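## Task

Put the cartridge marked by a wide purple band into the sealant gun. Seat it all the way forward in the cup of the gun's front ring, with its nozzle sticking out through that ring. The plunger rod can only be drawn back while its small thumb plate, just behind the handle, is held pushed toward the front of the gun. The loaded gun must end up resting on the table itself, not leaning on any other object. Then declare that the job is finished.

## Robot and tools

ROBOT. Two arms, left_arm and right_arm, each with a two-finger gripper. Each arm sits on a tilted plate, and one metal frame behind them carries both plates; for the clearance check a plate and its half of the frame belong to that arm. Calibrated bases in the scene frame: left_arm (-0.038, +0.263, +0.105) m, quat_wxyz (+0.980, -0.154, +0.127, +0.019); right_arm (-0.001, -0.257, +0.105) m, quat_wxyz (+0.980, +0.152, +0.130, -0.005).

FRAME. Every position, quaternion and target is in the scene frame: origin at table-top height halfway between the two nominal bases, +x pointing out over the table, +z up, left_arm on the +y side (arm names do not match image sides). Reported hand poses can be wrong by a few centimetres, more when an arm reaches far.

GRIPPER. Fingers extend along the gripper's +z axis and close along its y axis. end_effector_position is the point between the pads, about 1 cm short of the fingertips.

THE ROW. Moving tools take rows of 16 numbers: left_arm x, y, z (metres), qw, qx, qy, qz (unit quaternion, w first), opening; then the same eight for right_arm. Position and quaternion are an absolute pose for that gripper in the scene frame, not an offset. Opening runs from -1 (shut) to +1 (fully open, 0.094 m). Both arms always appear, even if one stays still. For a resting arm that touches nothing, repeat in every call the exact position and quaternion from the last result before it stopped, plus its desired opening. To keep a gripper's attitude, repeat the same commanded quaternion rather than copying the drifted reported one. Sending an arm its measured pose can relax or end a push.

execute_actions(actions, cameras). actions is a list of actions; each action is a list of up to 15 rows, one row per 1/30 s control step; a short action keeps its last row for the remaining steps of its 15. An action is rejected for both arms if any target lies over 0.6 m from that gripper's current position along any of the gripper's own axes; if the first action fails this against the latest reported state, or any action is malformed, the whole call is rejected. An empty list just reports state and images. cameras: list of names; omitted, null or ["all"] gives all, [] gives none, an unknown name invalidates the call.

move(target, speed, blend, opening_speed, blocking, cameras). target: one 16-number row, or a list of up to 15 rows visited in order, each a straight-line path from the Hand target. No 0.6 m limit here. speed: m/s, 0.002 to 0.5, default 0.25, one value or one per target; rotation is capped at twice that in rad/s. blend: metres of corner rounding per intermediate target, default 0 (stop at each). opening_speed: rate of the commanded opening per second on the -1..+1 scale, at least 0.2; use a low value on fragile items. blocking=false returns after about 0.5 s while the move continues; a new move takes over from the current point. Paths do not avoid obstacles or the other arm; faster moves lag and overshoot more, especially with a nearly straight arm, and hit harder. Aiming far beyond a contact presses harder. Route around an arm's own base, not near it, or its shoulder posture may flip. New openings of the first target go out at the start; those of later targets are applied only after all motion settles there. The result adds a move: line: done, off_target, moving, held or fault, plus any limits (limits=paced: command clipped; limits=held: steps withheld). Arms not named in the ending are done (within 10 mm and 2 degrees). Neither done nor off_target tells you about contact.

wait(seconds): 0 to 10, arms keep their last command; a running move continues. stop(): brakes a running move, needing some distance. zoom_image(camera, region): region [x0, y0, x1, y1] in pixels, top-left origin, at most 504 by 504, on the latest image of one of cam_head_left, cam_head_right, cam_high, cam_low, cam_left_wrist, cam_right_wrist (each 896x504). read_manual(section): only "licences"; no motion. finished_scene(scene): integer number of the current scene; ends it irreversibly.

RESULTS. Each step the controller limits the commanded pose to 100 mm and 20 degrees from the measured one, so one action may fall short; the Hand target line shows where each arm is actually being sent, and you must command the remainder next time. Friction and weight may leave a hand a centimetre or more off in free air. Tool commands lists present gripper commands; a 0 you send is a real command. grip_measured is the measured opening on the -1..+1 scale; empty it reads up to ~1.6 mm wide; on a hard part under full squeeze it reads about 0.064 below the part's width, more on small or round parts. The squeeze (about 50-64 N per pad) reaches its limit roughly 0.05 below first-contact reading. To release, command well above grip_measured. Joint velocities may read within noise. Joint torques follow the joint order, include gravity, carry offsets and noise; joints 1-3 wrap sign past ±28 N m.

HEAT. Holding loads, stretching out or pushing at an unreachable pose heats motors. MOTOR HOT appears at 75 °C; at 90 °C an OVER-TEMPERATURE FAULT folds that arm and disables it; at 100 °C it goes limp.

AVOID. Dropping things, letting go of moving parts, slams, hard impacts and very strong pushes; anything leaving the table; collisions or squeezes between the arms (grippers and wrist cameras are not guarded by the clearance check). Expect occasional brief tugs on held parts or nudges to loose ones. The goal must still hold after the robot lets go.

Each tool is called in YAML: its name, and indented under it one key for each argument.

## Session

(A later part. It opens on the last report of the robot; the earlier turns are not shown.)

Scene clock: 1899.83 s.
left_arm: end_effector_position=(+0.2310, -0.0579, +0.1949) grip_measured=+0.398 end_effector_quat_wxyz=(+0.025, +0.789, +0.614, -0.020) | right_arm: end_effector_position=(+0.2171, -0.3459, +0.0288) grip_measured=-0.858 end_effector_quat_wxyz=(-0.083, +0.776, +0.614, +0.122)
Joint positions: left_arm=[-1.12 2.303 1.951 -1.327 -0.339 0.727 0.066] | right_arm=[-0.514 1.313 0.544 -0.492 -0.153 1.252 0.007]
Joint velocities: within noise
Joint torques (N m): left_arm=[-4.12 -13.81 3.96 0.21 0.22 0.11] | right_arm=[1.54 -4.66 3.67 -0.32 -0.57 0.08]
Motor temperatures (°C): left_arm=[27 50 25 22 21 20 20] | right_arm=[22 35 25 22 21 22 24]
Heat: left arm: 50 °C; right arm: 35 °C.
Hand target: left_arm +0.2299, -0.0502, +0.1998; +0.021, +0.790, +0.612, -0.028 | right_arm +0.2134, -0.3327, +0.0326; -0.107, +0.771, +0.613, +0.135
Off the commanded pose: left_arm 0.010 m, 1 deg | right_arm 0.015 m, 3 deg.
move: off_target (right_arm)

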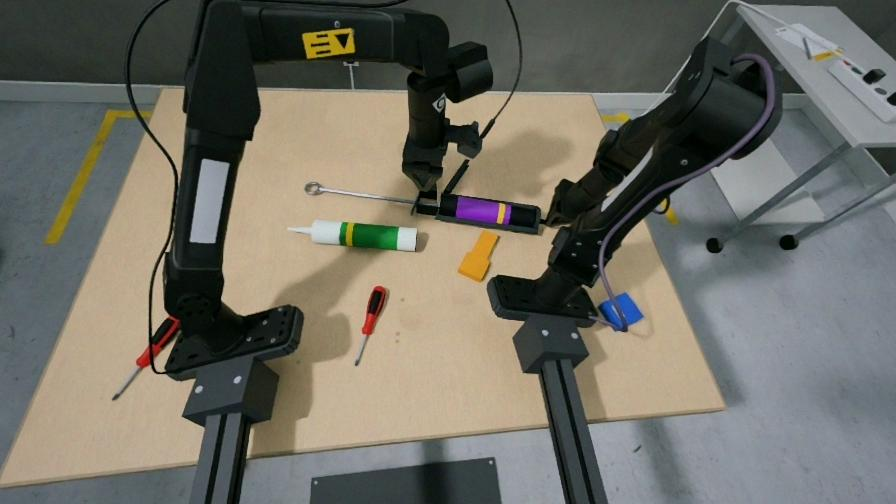

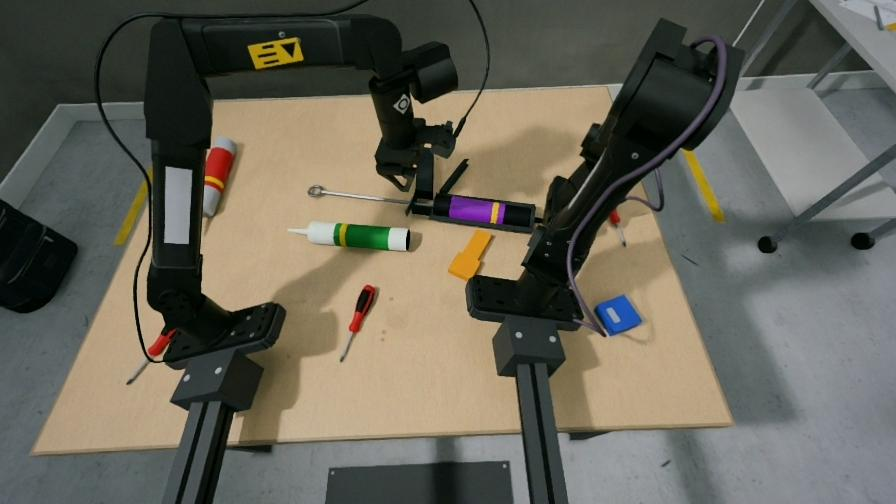

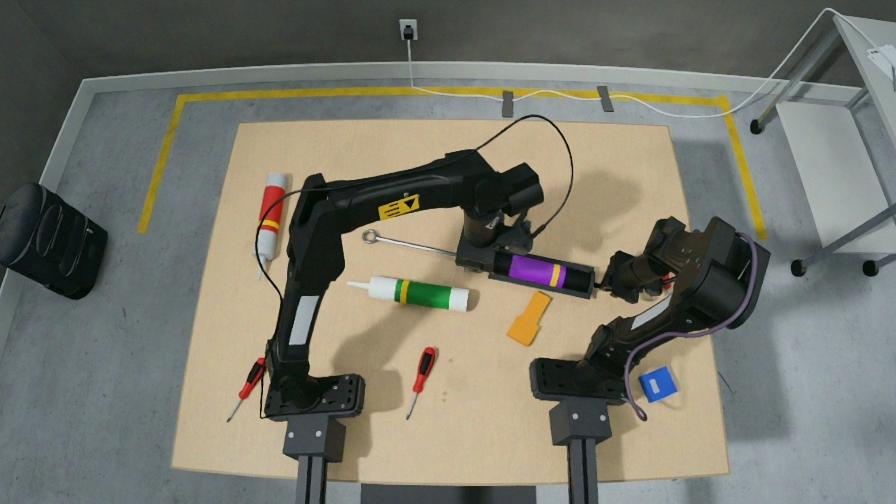

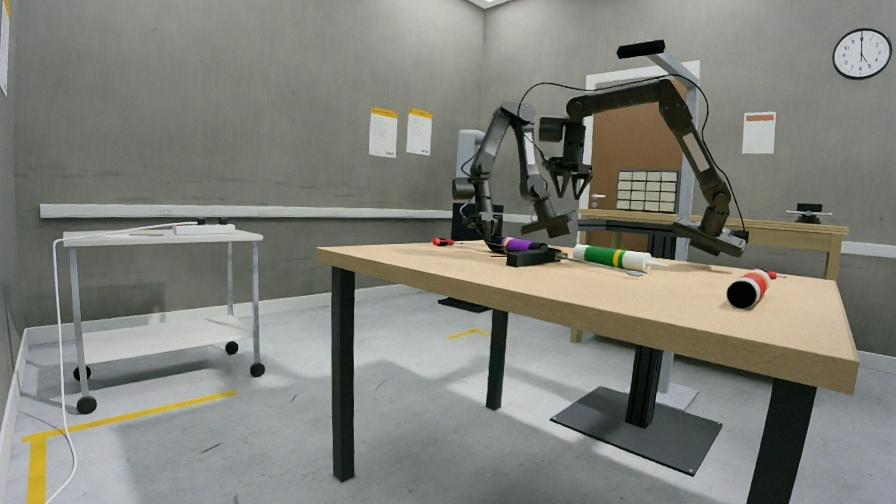

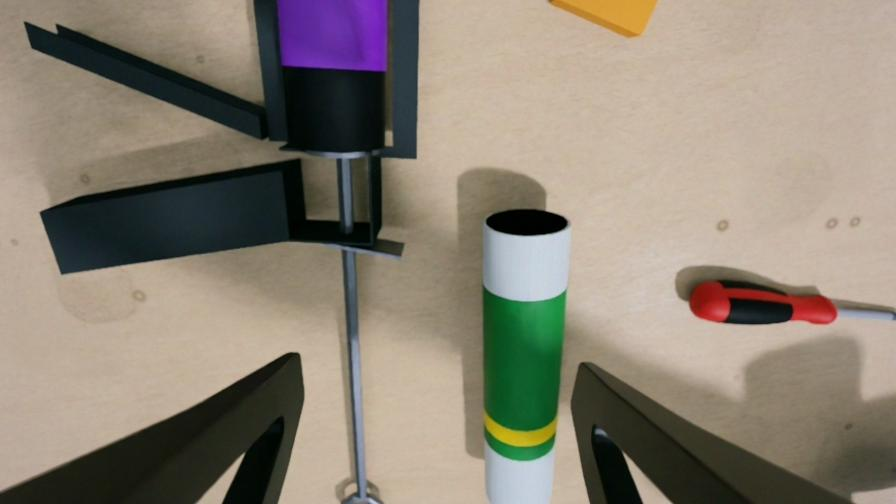

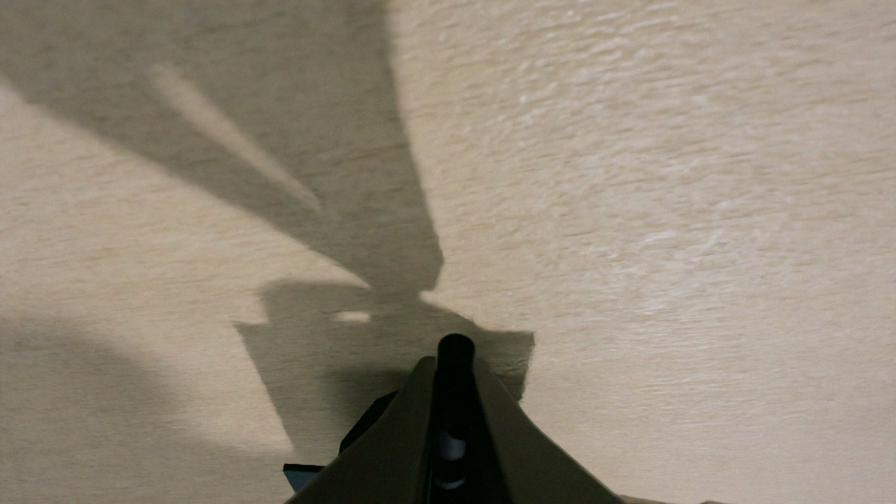

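move:
  target:
    - [0.22,0.06,0.21,0.0214,0.7902,0.6118,-0.0276,0.4,0.2125,-0.350,0.036,-0.1081,0.7707,0.6131,0.1359,-0.97]
    - [0.22,0.06,0.21,0.0214,0.7902,0.6118,-0.0276,0.4,0.2045,-0.382,0.036,-0.1081,0.7707,0.6131,0.1359,-0.97]
  speed: 0.06
  cameras: ["cam_right_wrist","cam_head_left","cam_high"]

zoom_image:
  camera: "cam_high"
  region: [450, 220, 650, 310]

Scene clock: 1921.93 s.
left_arm: end_effector_position=(+0.2201, +0.0559, +0.2091) grip_measured=+0.398 end_effector_quat_wxyz=(+0.017, +0.790, +0.612, -0.024) | right_arm: end_effector_position=(+0.2018, -0.3759, +0.0338) grip_measured=-0.858 end_effector_quat_wxyz=(-0.109, +0.773, +0.610, +0.138)
Joint positions: left_arm=[-1.019 1.878 1.489 -1.269 -0.338 0.833 0.066] | right_arm=[-0.72 1.355 0.628 -0.619 -0.253 1.046 0.007]
Joint velocities: within noise
Joint torques (N m): left_arm=[-2.99 -9.89 3.86 0.38 0.11 0.13] | right_arm=[-0.36 -4.01 6.76 -0.34 -0.15 -0.12]
Motor temperatures (°C): left_arm=[26 52 26 21 21 20 20] | right_arm=[21 34 25 21 21 22 24]
Heat: left arm: 52 °C; right arm: 34 °C.
Hand target: left_arm +0.2200, +0.0599, +0.2100; +0.021, +0.790, +0.612, -0.027 | right_arm +0.2045, -0.3820, +0.0360; -0.108, +0.771, +0.613, +0.136
Off the commanded pose: left_arm 0.004 m, 1 deg | right_arm 0.007 m, 0 deg.
move: done
Images, in order (width x height): cam_head_left 896x504, cam_high 896x504, cam_right_wrist 896x504.

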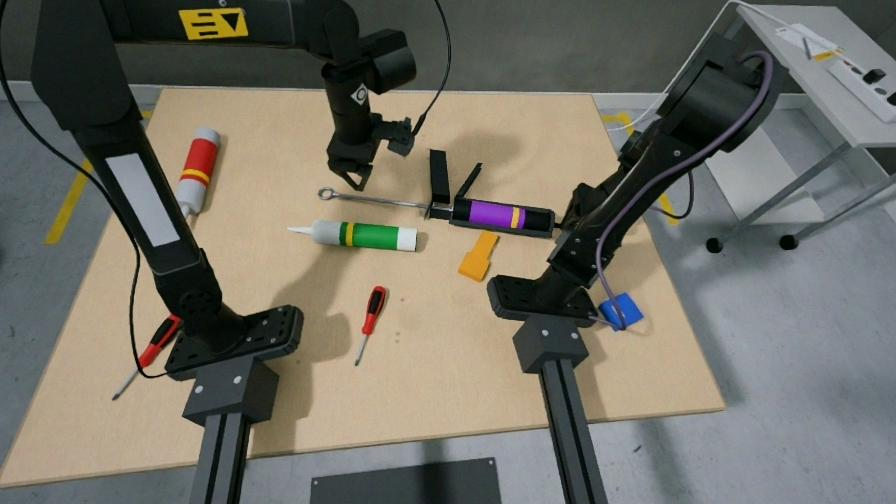

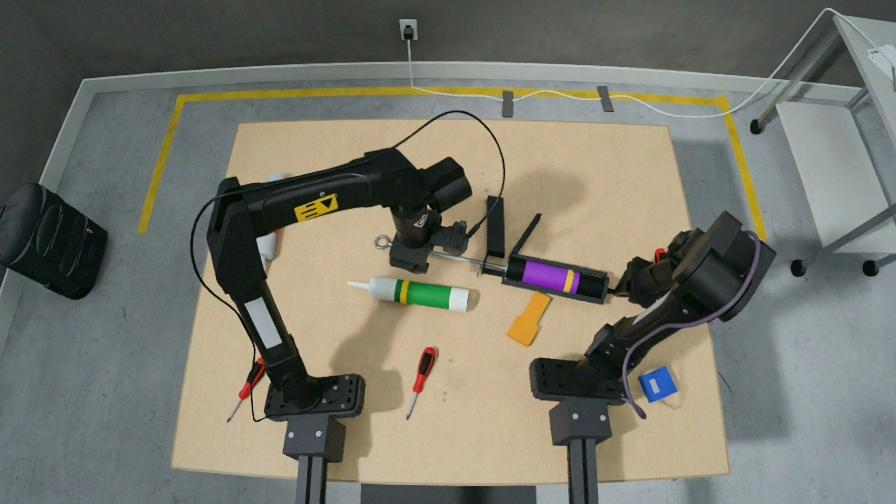

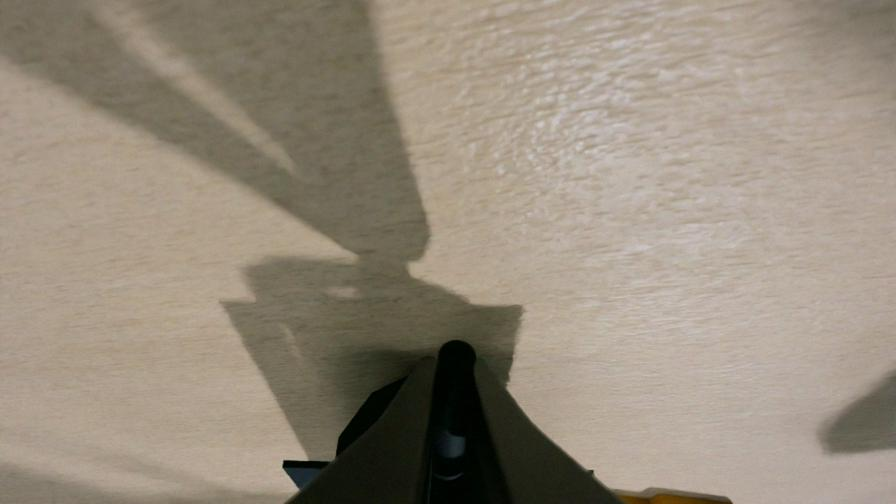

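Scaled by 2.520 from the camera's 896x504 image, which has a finer 1280x720 frame.

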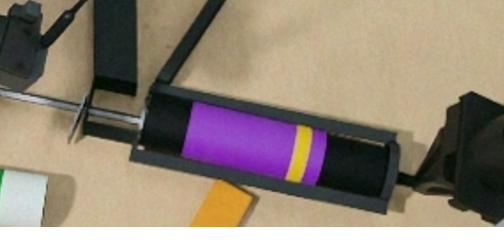

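move:
  target:
    - [0.22,0.06,0.21,0.0214,0.7902,0.6118,-0.0276,0.4,0.2045,-0.382,0.030,-0.1081,0.7707,0.6131,0.1359,-0.97]
    - [0.22,0.06,0.21,0.0214,0.7902,0.6118,-0.0276,0.4,0.2045,-0.382,0.030,-0.1081,0.7707,0.6131,0.1359,-0.4]
    - [0.22,0.06,0.21,0.0214,0.7902,0.6118,-0.0276,0.4,0.2045,-0.385,0.10,-0.1081,0.7707,0.6131,0.1359,-0.4]
    - [0.22,0.06,0.21,0.0214,0.7902,0.6118,-0.0276,0.4,0.225,-0.466,0.13,-0.2382,0.7230,0.5751,0.2995,-0.5]
  speed: 0.1

zoom_image:
  camera: "cam_right_wrist"
  region: [380, 100, 640, 400]

zoom_image:
  camera: "cam_high"
  region: [470, 230, 650, 320]

zoom_image:
  camera: "cam_head_left"
  region: [400, 170, 600, 270]

zoom_image:
  camera: "cam_low"
  region: [470, 220, 580, 280]

Scene clock: 1940.30 s.
left_arm: end_effector_position=(+0.2201, +0.0559, +0.2091) grip_measured=+0.398 end_effector_quat_wxyz=(+0.017, +0.790, +0.612, -0.024) | right_arm: end_effector_position=(+0.2216, -0.4618, +0.1289) grip_measured=-0.498 end_effector_quat_wxyz=(-0.240, +0.723, +0.578, +0.292)
Joint positions: left_arm=[-1.019 1.878 1.489 -1.269 -0.338 0.834 0.066] | right_arm=[-1.069 1.727 1.389 -1.502 -0.542 0.513 0.024]
Joint velocities: within noise
Joint torques (N m): left_arm=[-2.99 -9.92 3.88 0.38 0.1 0.11] | right_arm=[-0.8 -6.74 7.21 -1.19 -0.34 -0.05]
Motor temperatures (°C): left_arm=[25 48 25 21 21 20 20] | right_arm=[21 34 26 22 21 22 24]
Heat: left arm: 48 °C; right arm: 34 °C.
Hand target: left_arm +0.2200, +0.0600, +0.2100; +0.021, +0.790, +0.612, -0.027 | right_arm +0.2249, -0.4659, +0.1299; -0.238, +0.723, +0.575, +0.299
Off the commanded pose: left_arm 0.004 m, 1 deg | right_arm 0.006 m, 1 deg.
move: done

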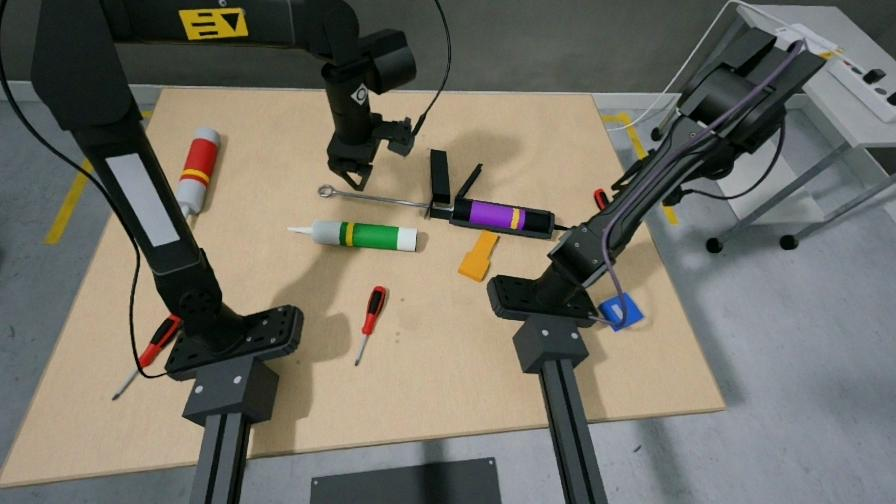

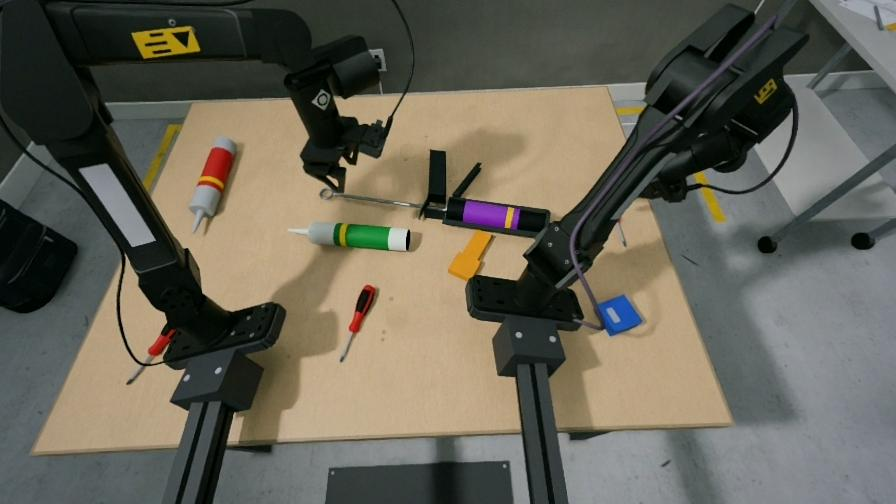

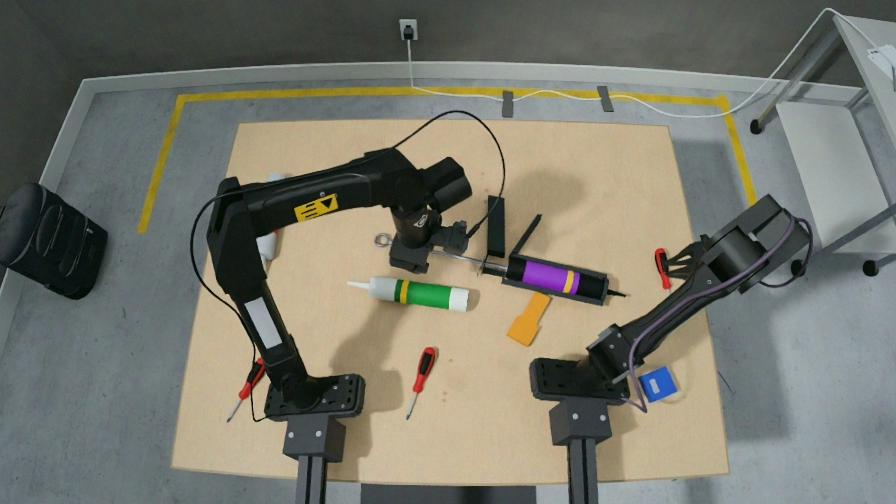

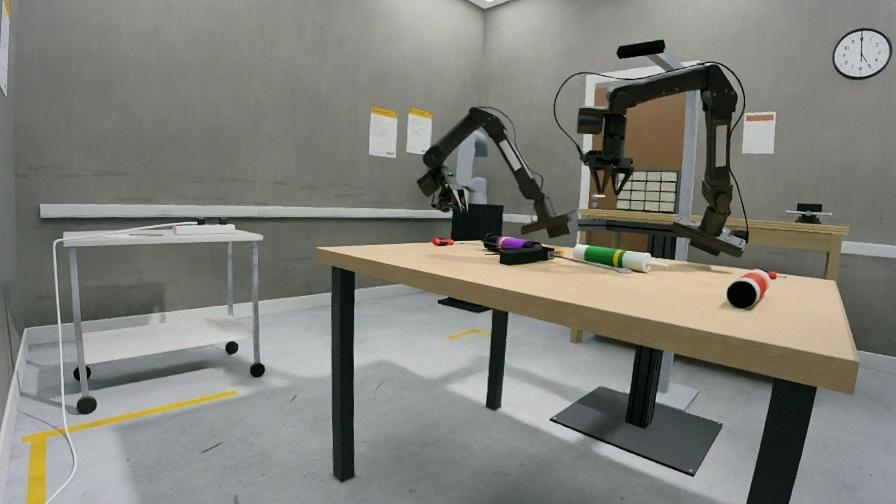

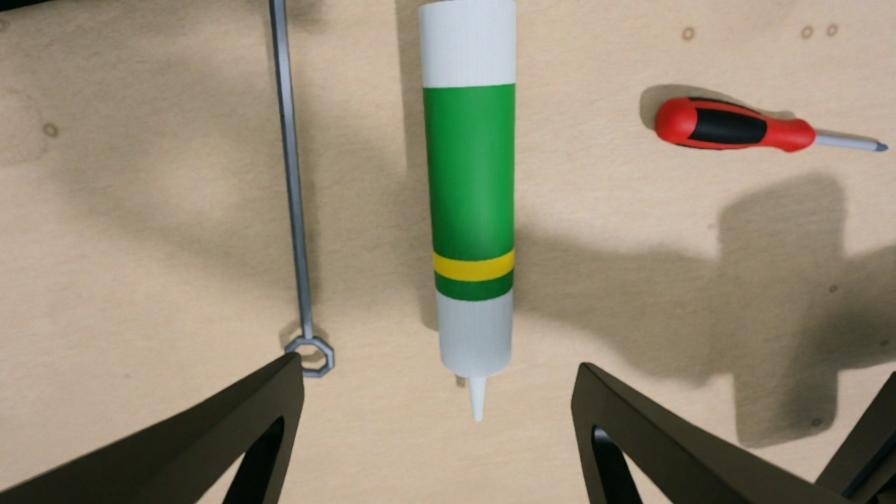

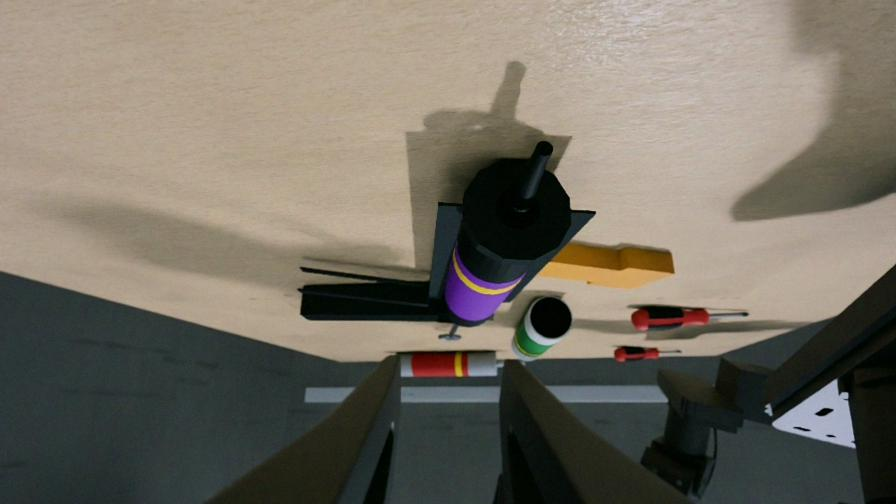

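Scaled by 1.680 from the camera's 896x504 image, which has a finer 1280x720 frame.

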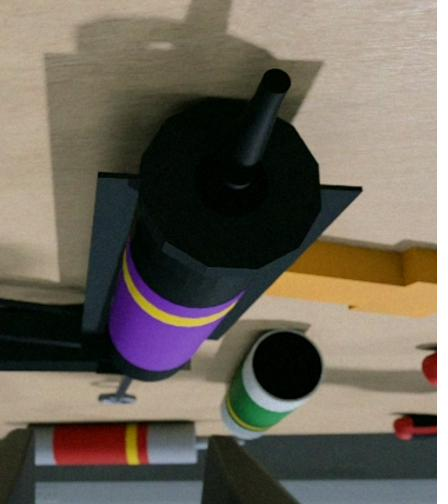

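Scaled by 2.800 from the camera's 896x504 image, which has a finer 1280x720 frame.

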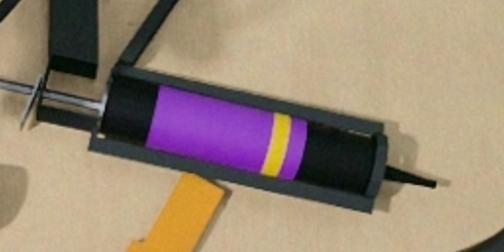

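Scaled by 2.520 from the camera's 896x504 image, which has a finer 1280x720 frame.

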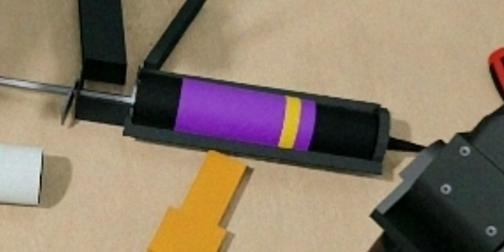

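Scaled by 4.582 from the camera's 896x504 image, which has a finer 1280x720 frame.

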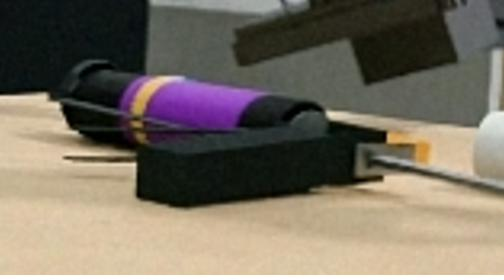

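move:
  target:
    - [0.255,-0.12,0.20,0.0214,0.7902,0.6118,-0.0276,0.4,0.225,-0.466,0.13,-0.2382,0.7230,0.5751,0.2995,-0.5]
    - [0.245,-0.23,0.19,0.0214,0.7902,0.6118,-0.0276,0.4,0.225,-0.466,0.13,-0.2382,0.7230,0.5751,0.2995,-0.5]
  speed: 0.12
  blend: 0.03
  cameras: ["cam_left_wrist","cam_high"]

zoom_image:
  camera: "cam_left_wrist"
  region: [200, 0, 700, 500]

Scene clock: 1956.57 s.
left_arm: end_effector_position=(+0.2570, -0.2179, +0.1945) grip_measured=+0.398 end_effector_quat_wxyz=(+0.178, +0.768, +0.613, -0.049) | right_arm: end_effector_position=(+0.2217, -0.4617, +0.1290) grip_measured=-0.498 end_effector_quat_wxyz=(-0.240, +0.723, +0.578, +0.293)
Joint positions: left_arm=[-1.197 2.874 2.842 -1.341 -0.338 0.737 0.066] | right_arm=[-1.069 1.727 1.389 -1.502 -0.543 0.512 0.024]
Joint velocities: within noise
Joint torques (N m): left_arm=[-7.47 -12.22 7.19 0.89 0.19 0.03] | right_arm=[-0.8 -6.74 7.23 -1.19 -0.35 -0.05]
Motor temperatures (°C): left_arm=[26 47 25 21 21 20 20] | right_arm=[21 34 27 22 21 22 23]
Heat: left arm: 47 °C; right arm: 34 °C.
Hand target: left_arm +0.2444, -0.2287, +0.1897; +0.180, +0.775, +0.603, -0.056 | right_arm +0.2249, -0.4659, +0.1299; -0.238, +0.723, +0.575, +0.299
Off the commanded pose: left_arm 0.018 m, 18 deg | right_arm 0.006 m, 1 deg.
elbow stopped short (left arm): the move would have taken joint 3 (elbow) straighter than the controller allows.
move: off_target (left_arm)
Images, in order (width x height): cam_high 896x504, cam_left_wrist 896x504.

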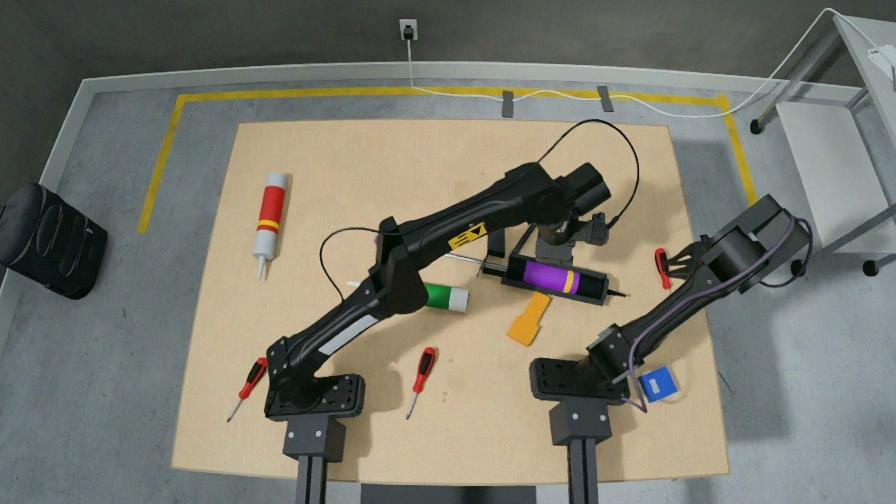

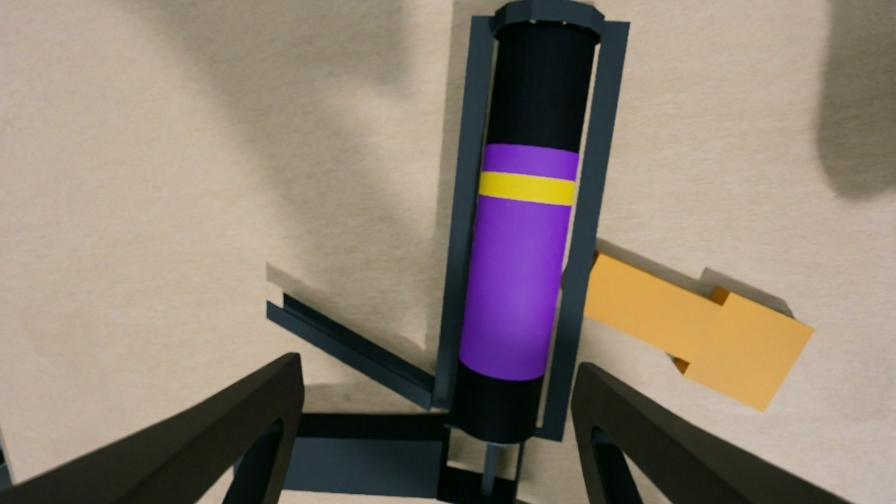

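Scaled by 1.008 from the camera's 896x504 image, which has a finer 1280x720 frame.

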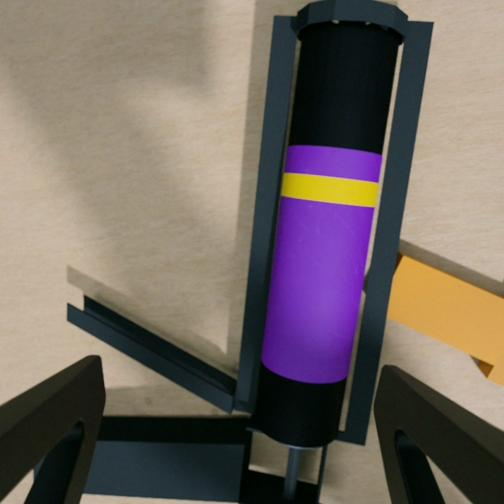

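zoom_image:
  camera: "cam_left_wrist"
  region: [440, 0, 660, 220]

zoom_image:
  camera: "cam_left_wrist"
  region: [400, 300, 600, 500]

Scaled by 2.291 from the camera's 896x504 image, which has a finer 1280x720 frame.

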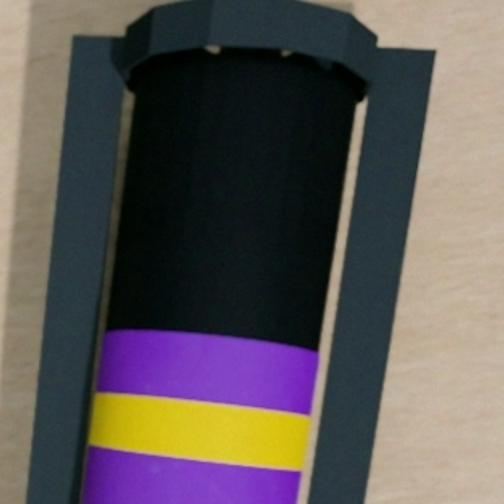

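Scaled by 2.520 from the camera's 896x504 image, which has a finer 1280x720 frame.

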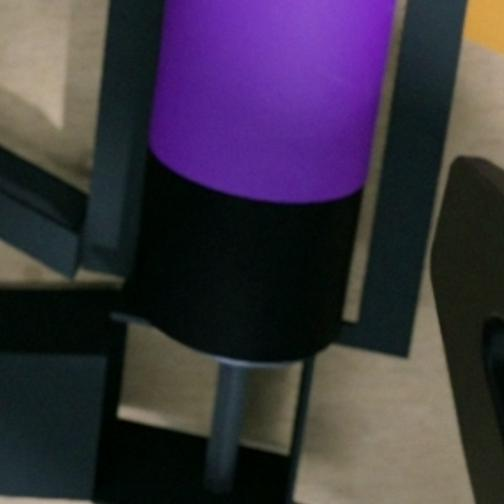

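move:
  target:
    - [0.2444,-0.2287,0.1897,0.180,0.775,0.603,-0.056,0.4,0.198,-0.385,0.10,-0.1081,0.7707,0.6131,0.1359,-0.3]
    - [0.2444,-0.2287,0.1897,0.180,0.775,0.603,-0.056,0.4,0.198,-0.374,0.025,-0.1081,0.7707,0.6131,0.1359,-0.3]
  speed: 0.12
  cameras: ["cam_left_wrist","cam_right_wrist"]

Scene clock: 2031.43 s.
left_arm: end_effector_position=(+0.2590, -0.2213, +0.1961) grip_measured=+0.398 end_effector_quat_wxyz=(+0.186, +0.765, +0.614, -0.051) | right_arm: end_effector_position=(+0.2018, -0.3773, +0.0296) grip_measured=-0.302 end_effector_quat_wxyz=(-0.102, +0.770, +0.614, +0.142)
Joint positions: left_arm=[-1.197 2.874 2.842 -1.324 -0.338 0.737 0.066] | right_arm=[-0.73 1.363 0.614 -0.586 -0.26 1.026 0.033]
Joint velocities: within noise
Joint torques (N m): left_arm=[-7.45 -13.59 4.63 0.91 0.16 0.03] | right_arm=[0.73 -3.75 2.69 0.13 -0.09 0.11]
Motor temperatures (°C): left_arm=[28 46 29 22 21 20 20] | right_arm=[21 34 27 23 21 22 23]
Heat: left arm: 46 °C; right arm: 34 °C.
Hand target: left_arm +0.2444, -0.2283, +0.1897; +0.180, +0.775, +0.603, -0.056 | right_arm +0.1980, -0.3740, +0.0253; -0.108, +0.771, +0.613, +0.136
Off the commanded pose: left_arm 0.018 m, 2 deg | right_arm 0.007 m, 1 deg.
move: off_target (left_arm)
Images, in order (width x height): cam_left_wrist 896x504, cam_right_wrist 896x504.

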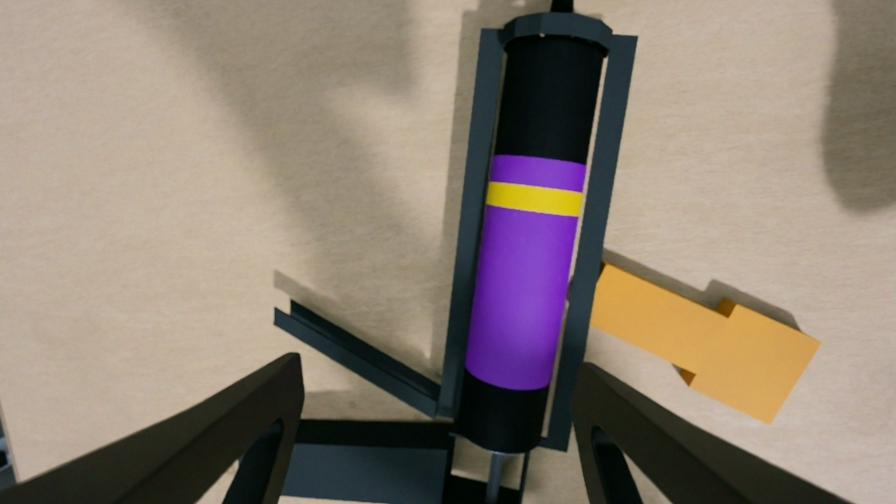

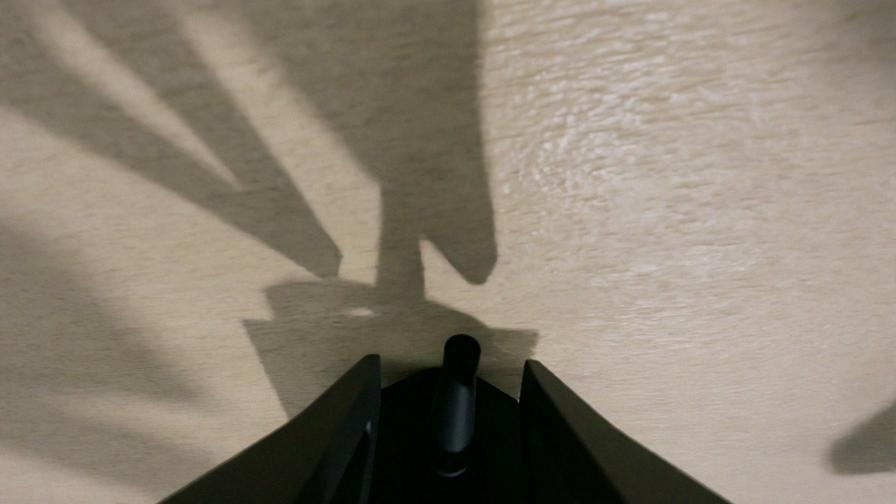

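zoom_image:
  camera: "cam_left_wrist"
  region: [470, 0, 650, 120]

move:
  target:
    - [0.2444,-0.2287,0.1897,0.180,0.775,0.603,-0.056,0.4,0.198,-0.374,0.025,-0.1081,0.7707,0.6131,0.1359,-0.97]
    - [0.2444,-0.2287,0.1897,0.180,0.775,0.603,-0.056,0.4,0.198,-0.374,0.040,-0.1081,0.7707,0.6131,0.1359,-0.97]
  speed: 0.05
  cameras: ["cam_left_wrist","cam_right_wrist"]

zoom_image:
  camera: "cam_left_wrist"
  region: [470, 0, 650, 120]

Scaled by 2.800 from the camera's 896x504 image, which has a finer 1280x720 frame.

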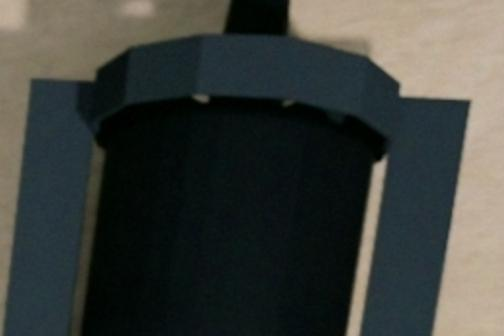

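Scene clock: 2040.23 s.
left_arm: end_effector_position=(+0.2590, -0.2213, +0.1961) grip_measured=+0.398 end_effector_quat_wxyz=(+0.186, +0.765, +0.614, -0.051) | right_arm: end_effector_position=(+0.2002, -0.3764, +0.0341) grip_measured=-0.877 end_effector_quat_wxyz=(-0.103, +0.772, +0.612, +0.138)
Joint positions: left_arm=[-1.197 2.874 2.842 -1.324 -0.338 0.737 0.066] | right_arm=[-0.727 1.34 0.614 -0.61 -0.253 1.036 0.006]
Joint velocities: within noise
Joint torques (N m): left_arm=[-7.47 -13.59 4.62 0.9 0.16 0.03] | right_arm=[0.77 -6.39 4.51 -0.53 -0.12 0.04]
Motor temperatures (°C): left_arm=[28 47 28 22 21 20 20] | right_arm=[21 34 26 23 21 22 23]
Heat: left arm: 47 °C; right arm: 34 °C.
Hand target: left_arm +0.2444, -0.2283, +0.1897; +0.179, +0.775, +0.603, -0.056 | right_arm +0.1981, -0.3741, +0.0397; -0.108, +0.771, +0.613, +0.136
Off the commanded pose: left_arm 0.018 m, 2 deg | right_arm 0.007 m, 1 deg.
move: off_target (left_arm)
Images, in order (width x height): cam_left_wrist 896x504, cam_right_wrist 896x504.

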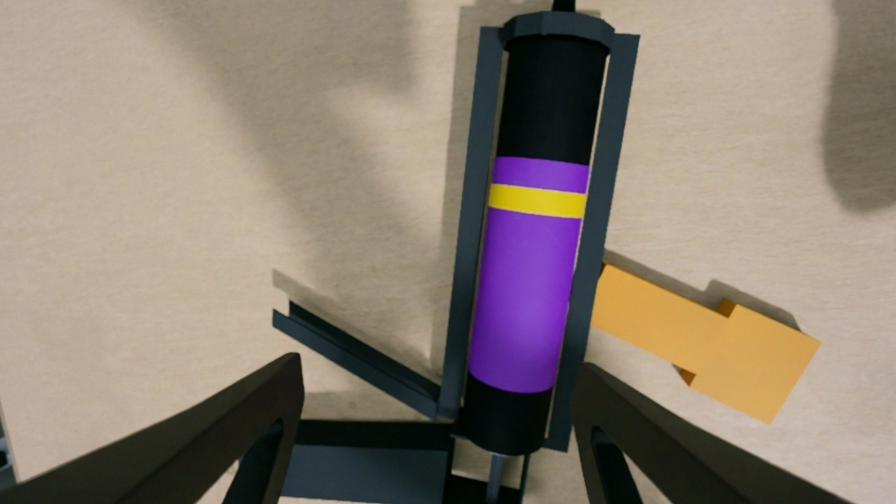

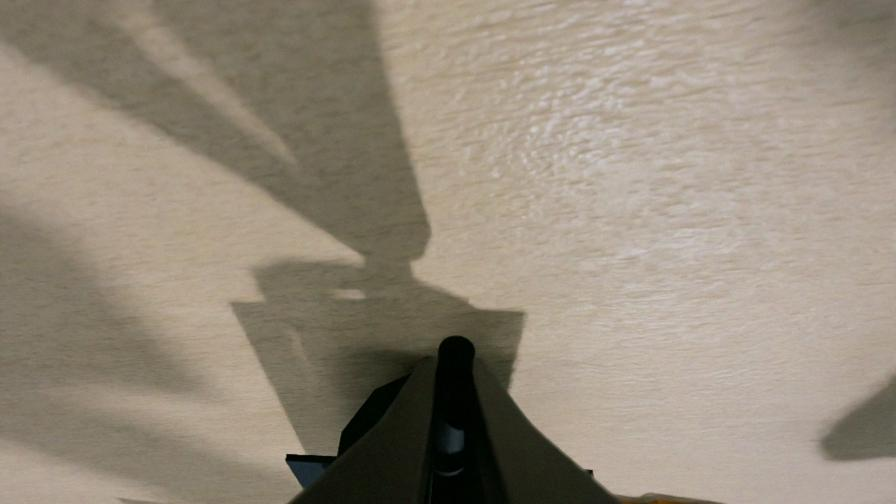

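Scaled by 2.800 from the camera's 896x504 image, which has a finer 1280x720 frame.

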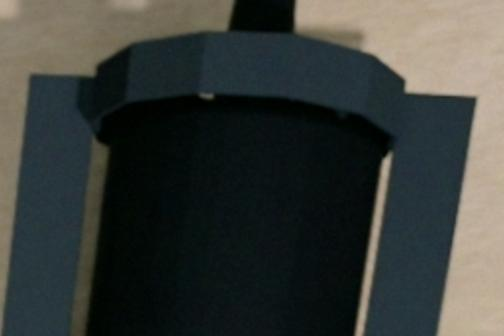

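move:
  target:
    - [0.2444,-0.2287,0.1897,0.180,0.775,0.603,-0.056,0.4,0.194,-0.393,0.042,-0.1081,0.7707,0.6131,0.1359,-0.97]
  speed: 0.04
  cameras: ["cam_left_wrist","cam_right_wrist"]

zoom_image:
  camera: "cam_left_wrist"
  region: [470, 0, 650, 120]

Scene clock: 2047.03 s.
left_arm: end_effector_position=(+0.2590, -0.2213, +0.1961) grip_measured=+0.398 end_effector_quat_wxyz=(+0.186, +0.765, +0.614, -0.051) | right_arm: end_effector_position=(+0.1923, -0.3880, +0.0388) grip_measured=-0.877 end_effector_quat_wxyz=(-0.107, +0.773, +0.610, +0.137)
Joint positions: left_arm=[-1.197 2.874 2.842 -1.324 -0.338 0.737 0.066] | right_arm=[-0.794 1.34 0.643 -0.664 -0.267 0.973 0.006]
Joint velocities: within noise
Joint torques (N m): left_arm=[-7.5 -13.6 4.63 0.91 0.17 0.04] | right_arm=[-0.38 -4.21 6.93 -0.44 -0.15 -0.14]
Motor temperatures (°C): left_arm=[28 47 27 22 21 20 19] | right_arm=[21 34 26 23 21 22 24]
Heat: left arm: 47 °C; right arm: 34 °C.
Hand target: left_arm +0.2444, -0.2283, +0.1897; +0.179, +0.775, +0.603, -0.056 | right_arm +0.1941, -0.3930, +0.0419; -0.108, +0.771, +0.613, +0.136
Off the commanded pose: left_arm 0.018 m, 2 deg | right_arm 0.006 m, 1 deg.
move: off_target (left_arm)
Images, in order (width x height): cam_left_wrist 896x504, cam_right_wrist 896x504.

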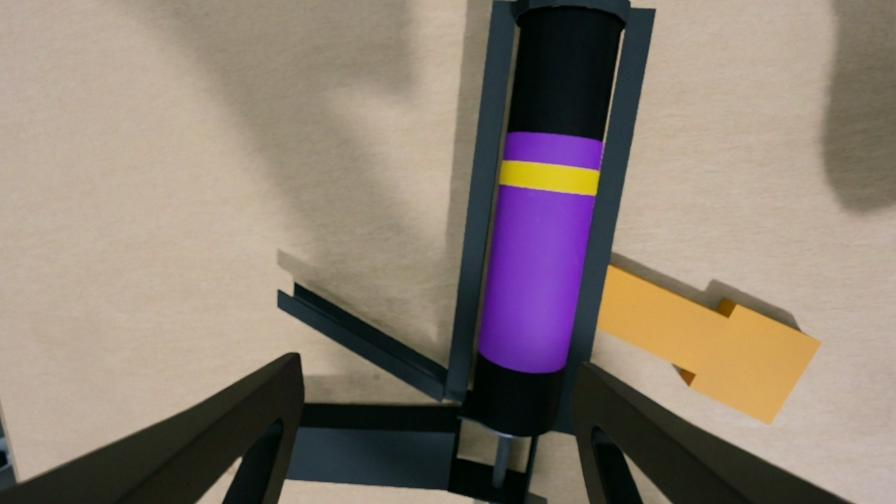

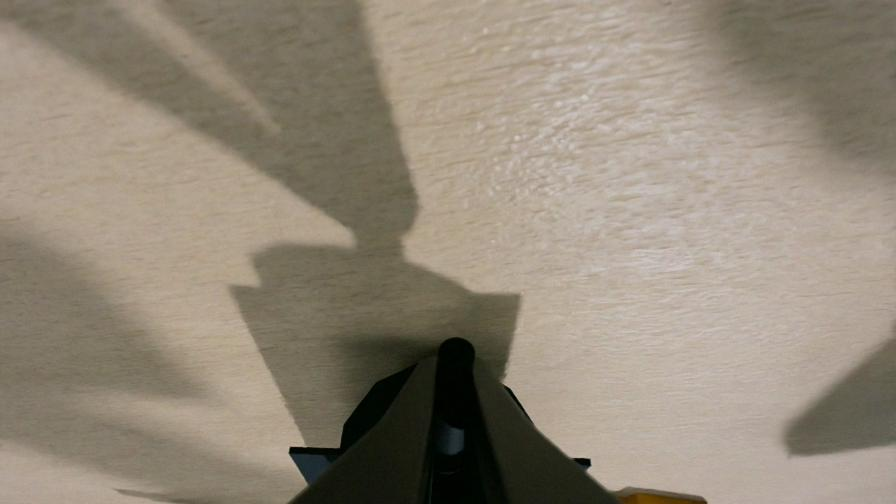

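Scaled by 2.800 from the camera's 896x504 image, which has a finer 1280x720 frame.

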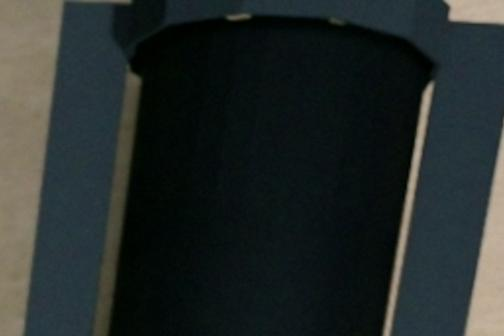

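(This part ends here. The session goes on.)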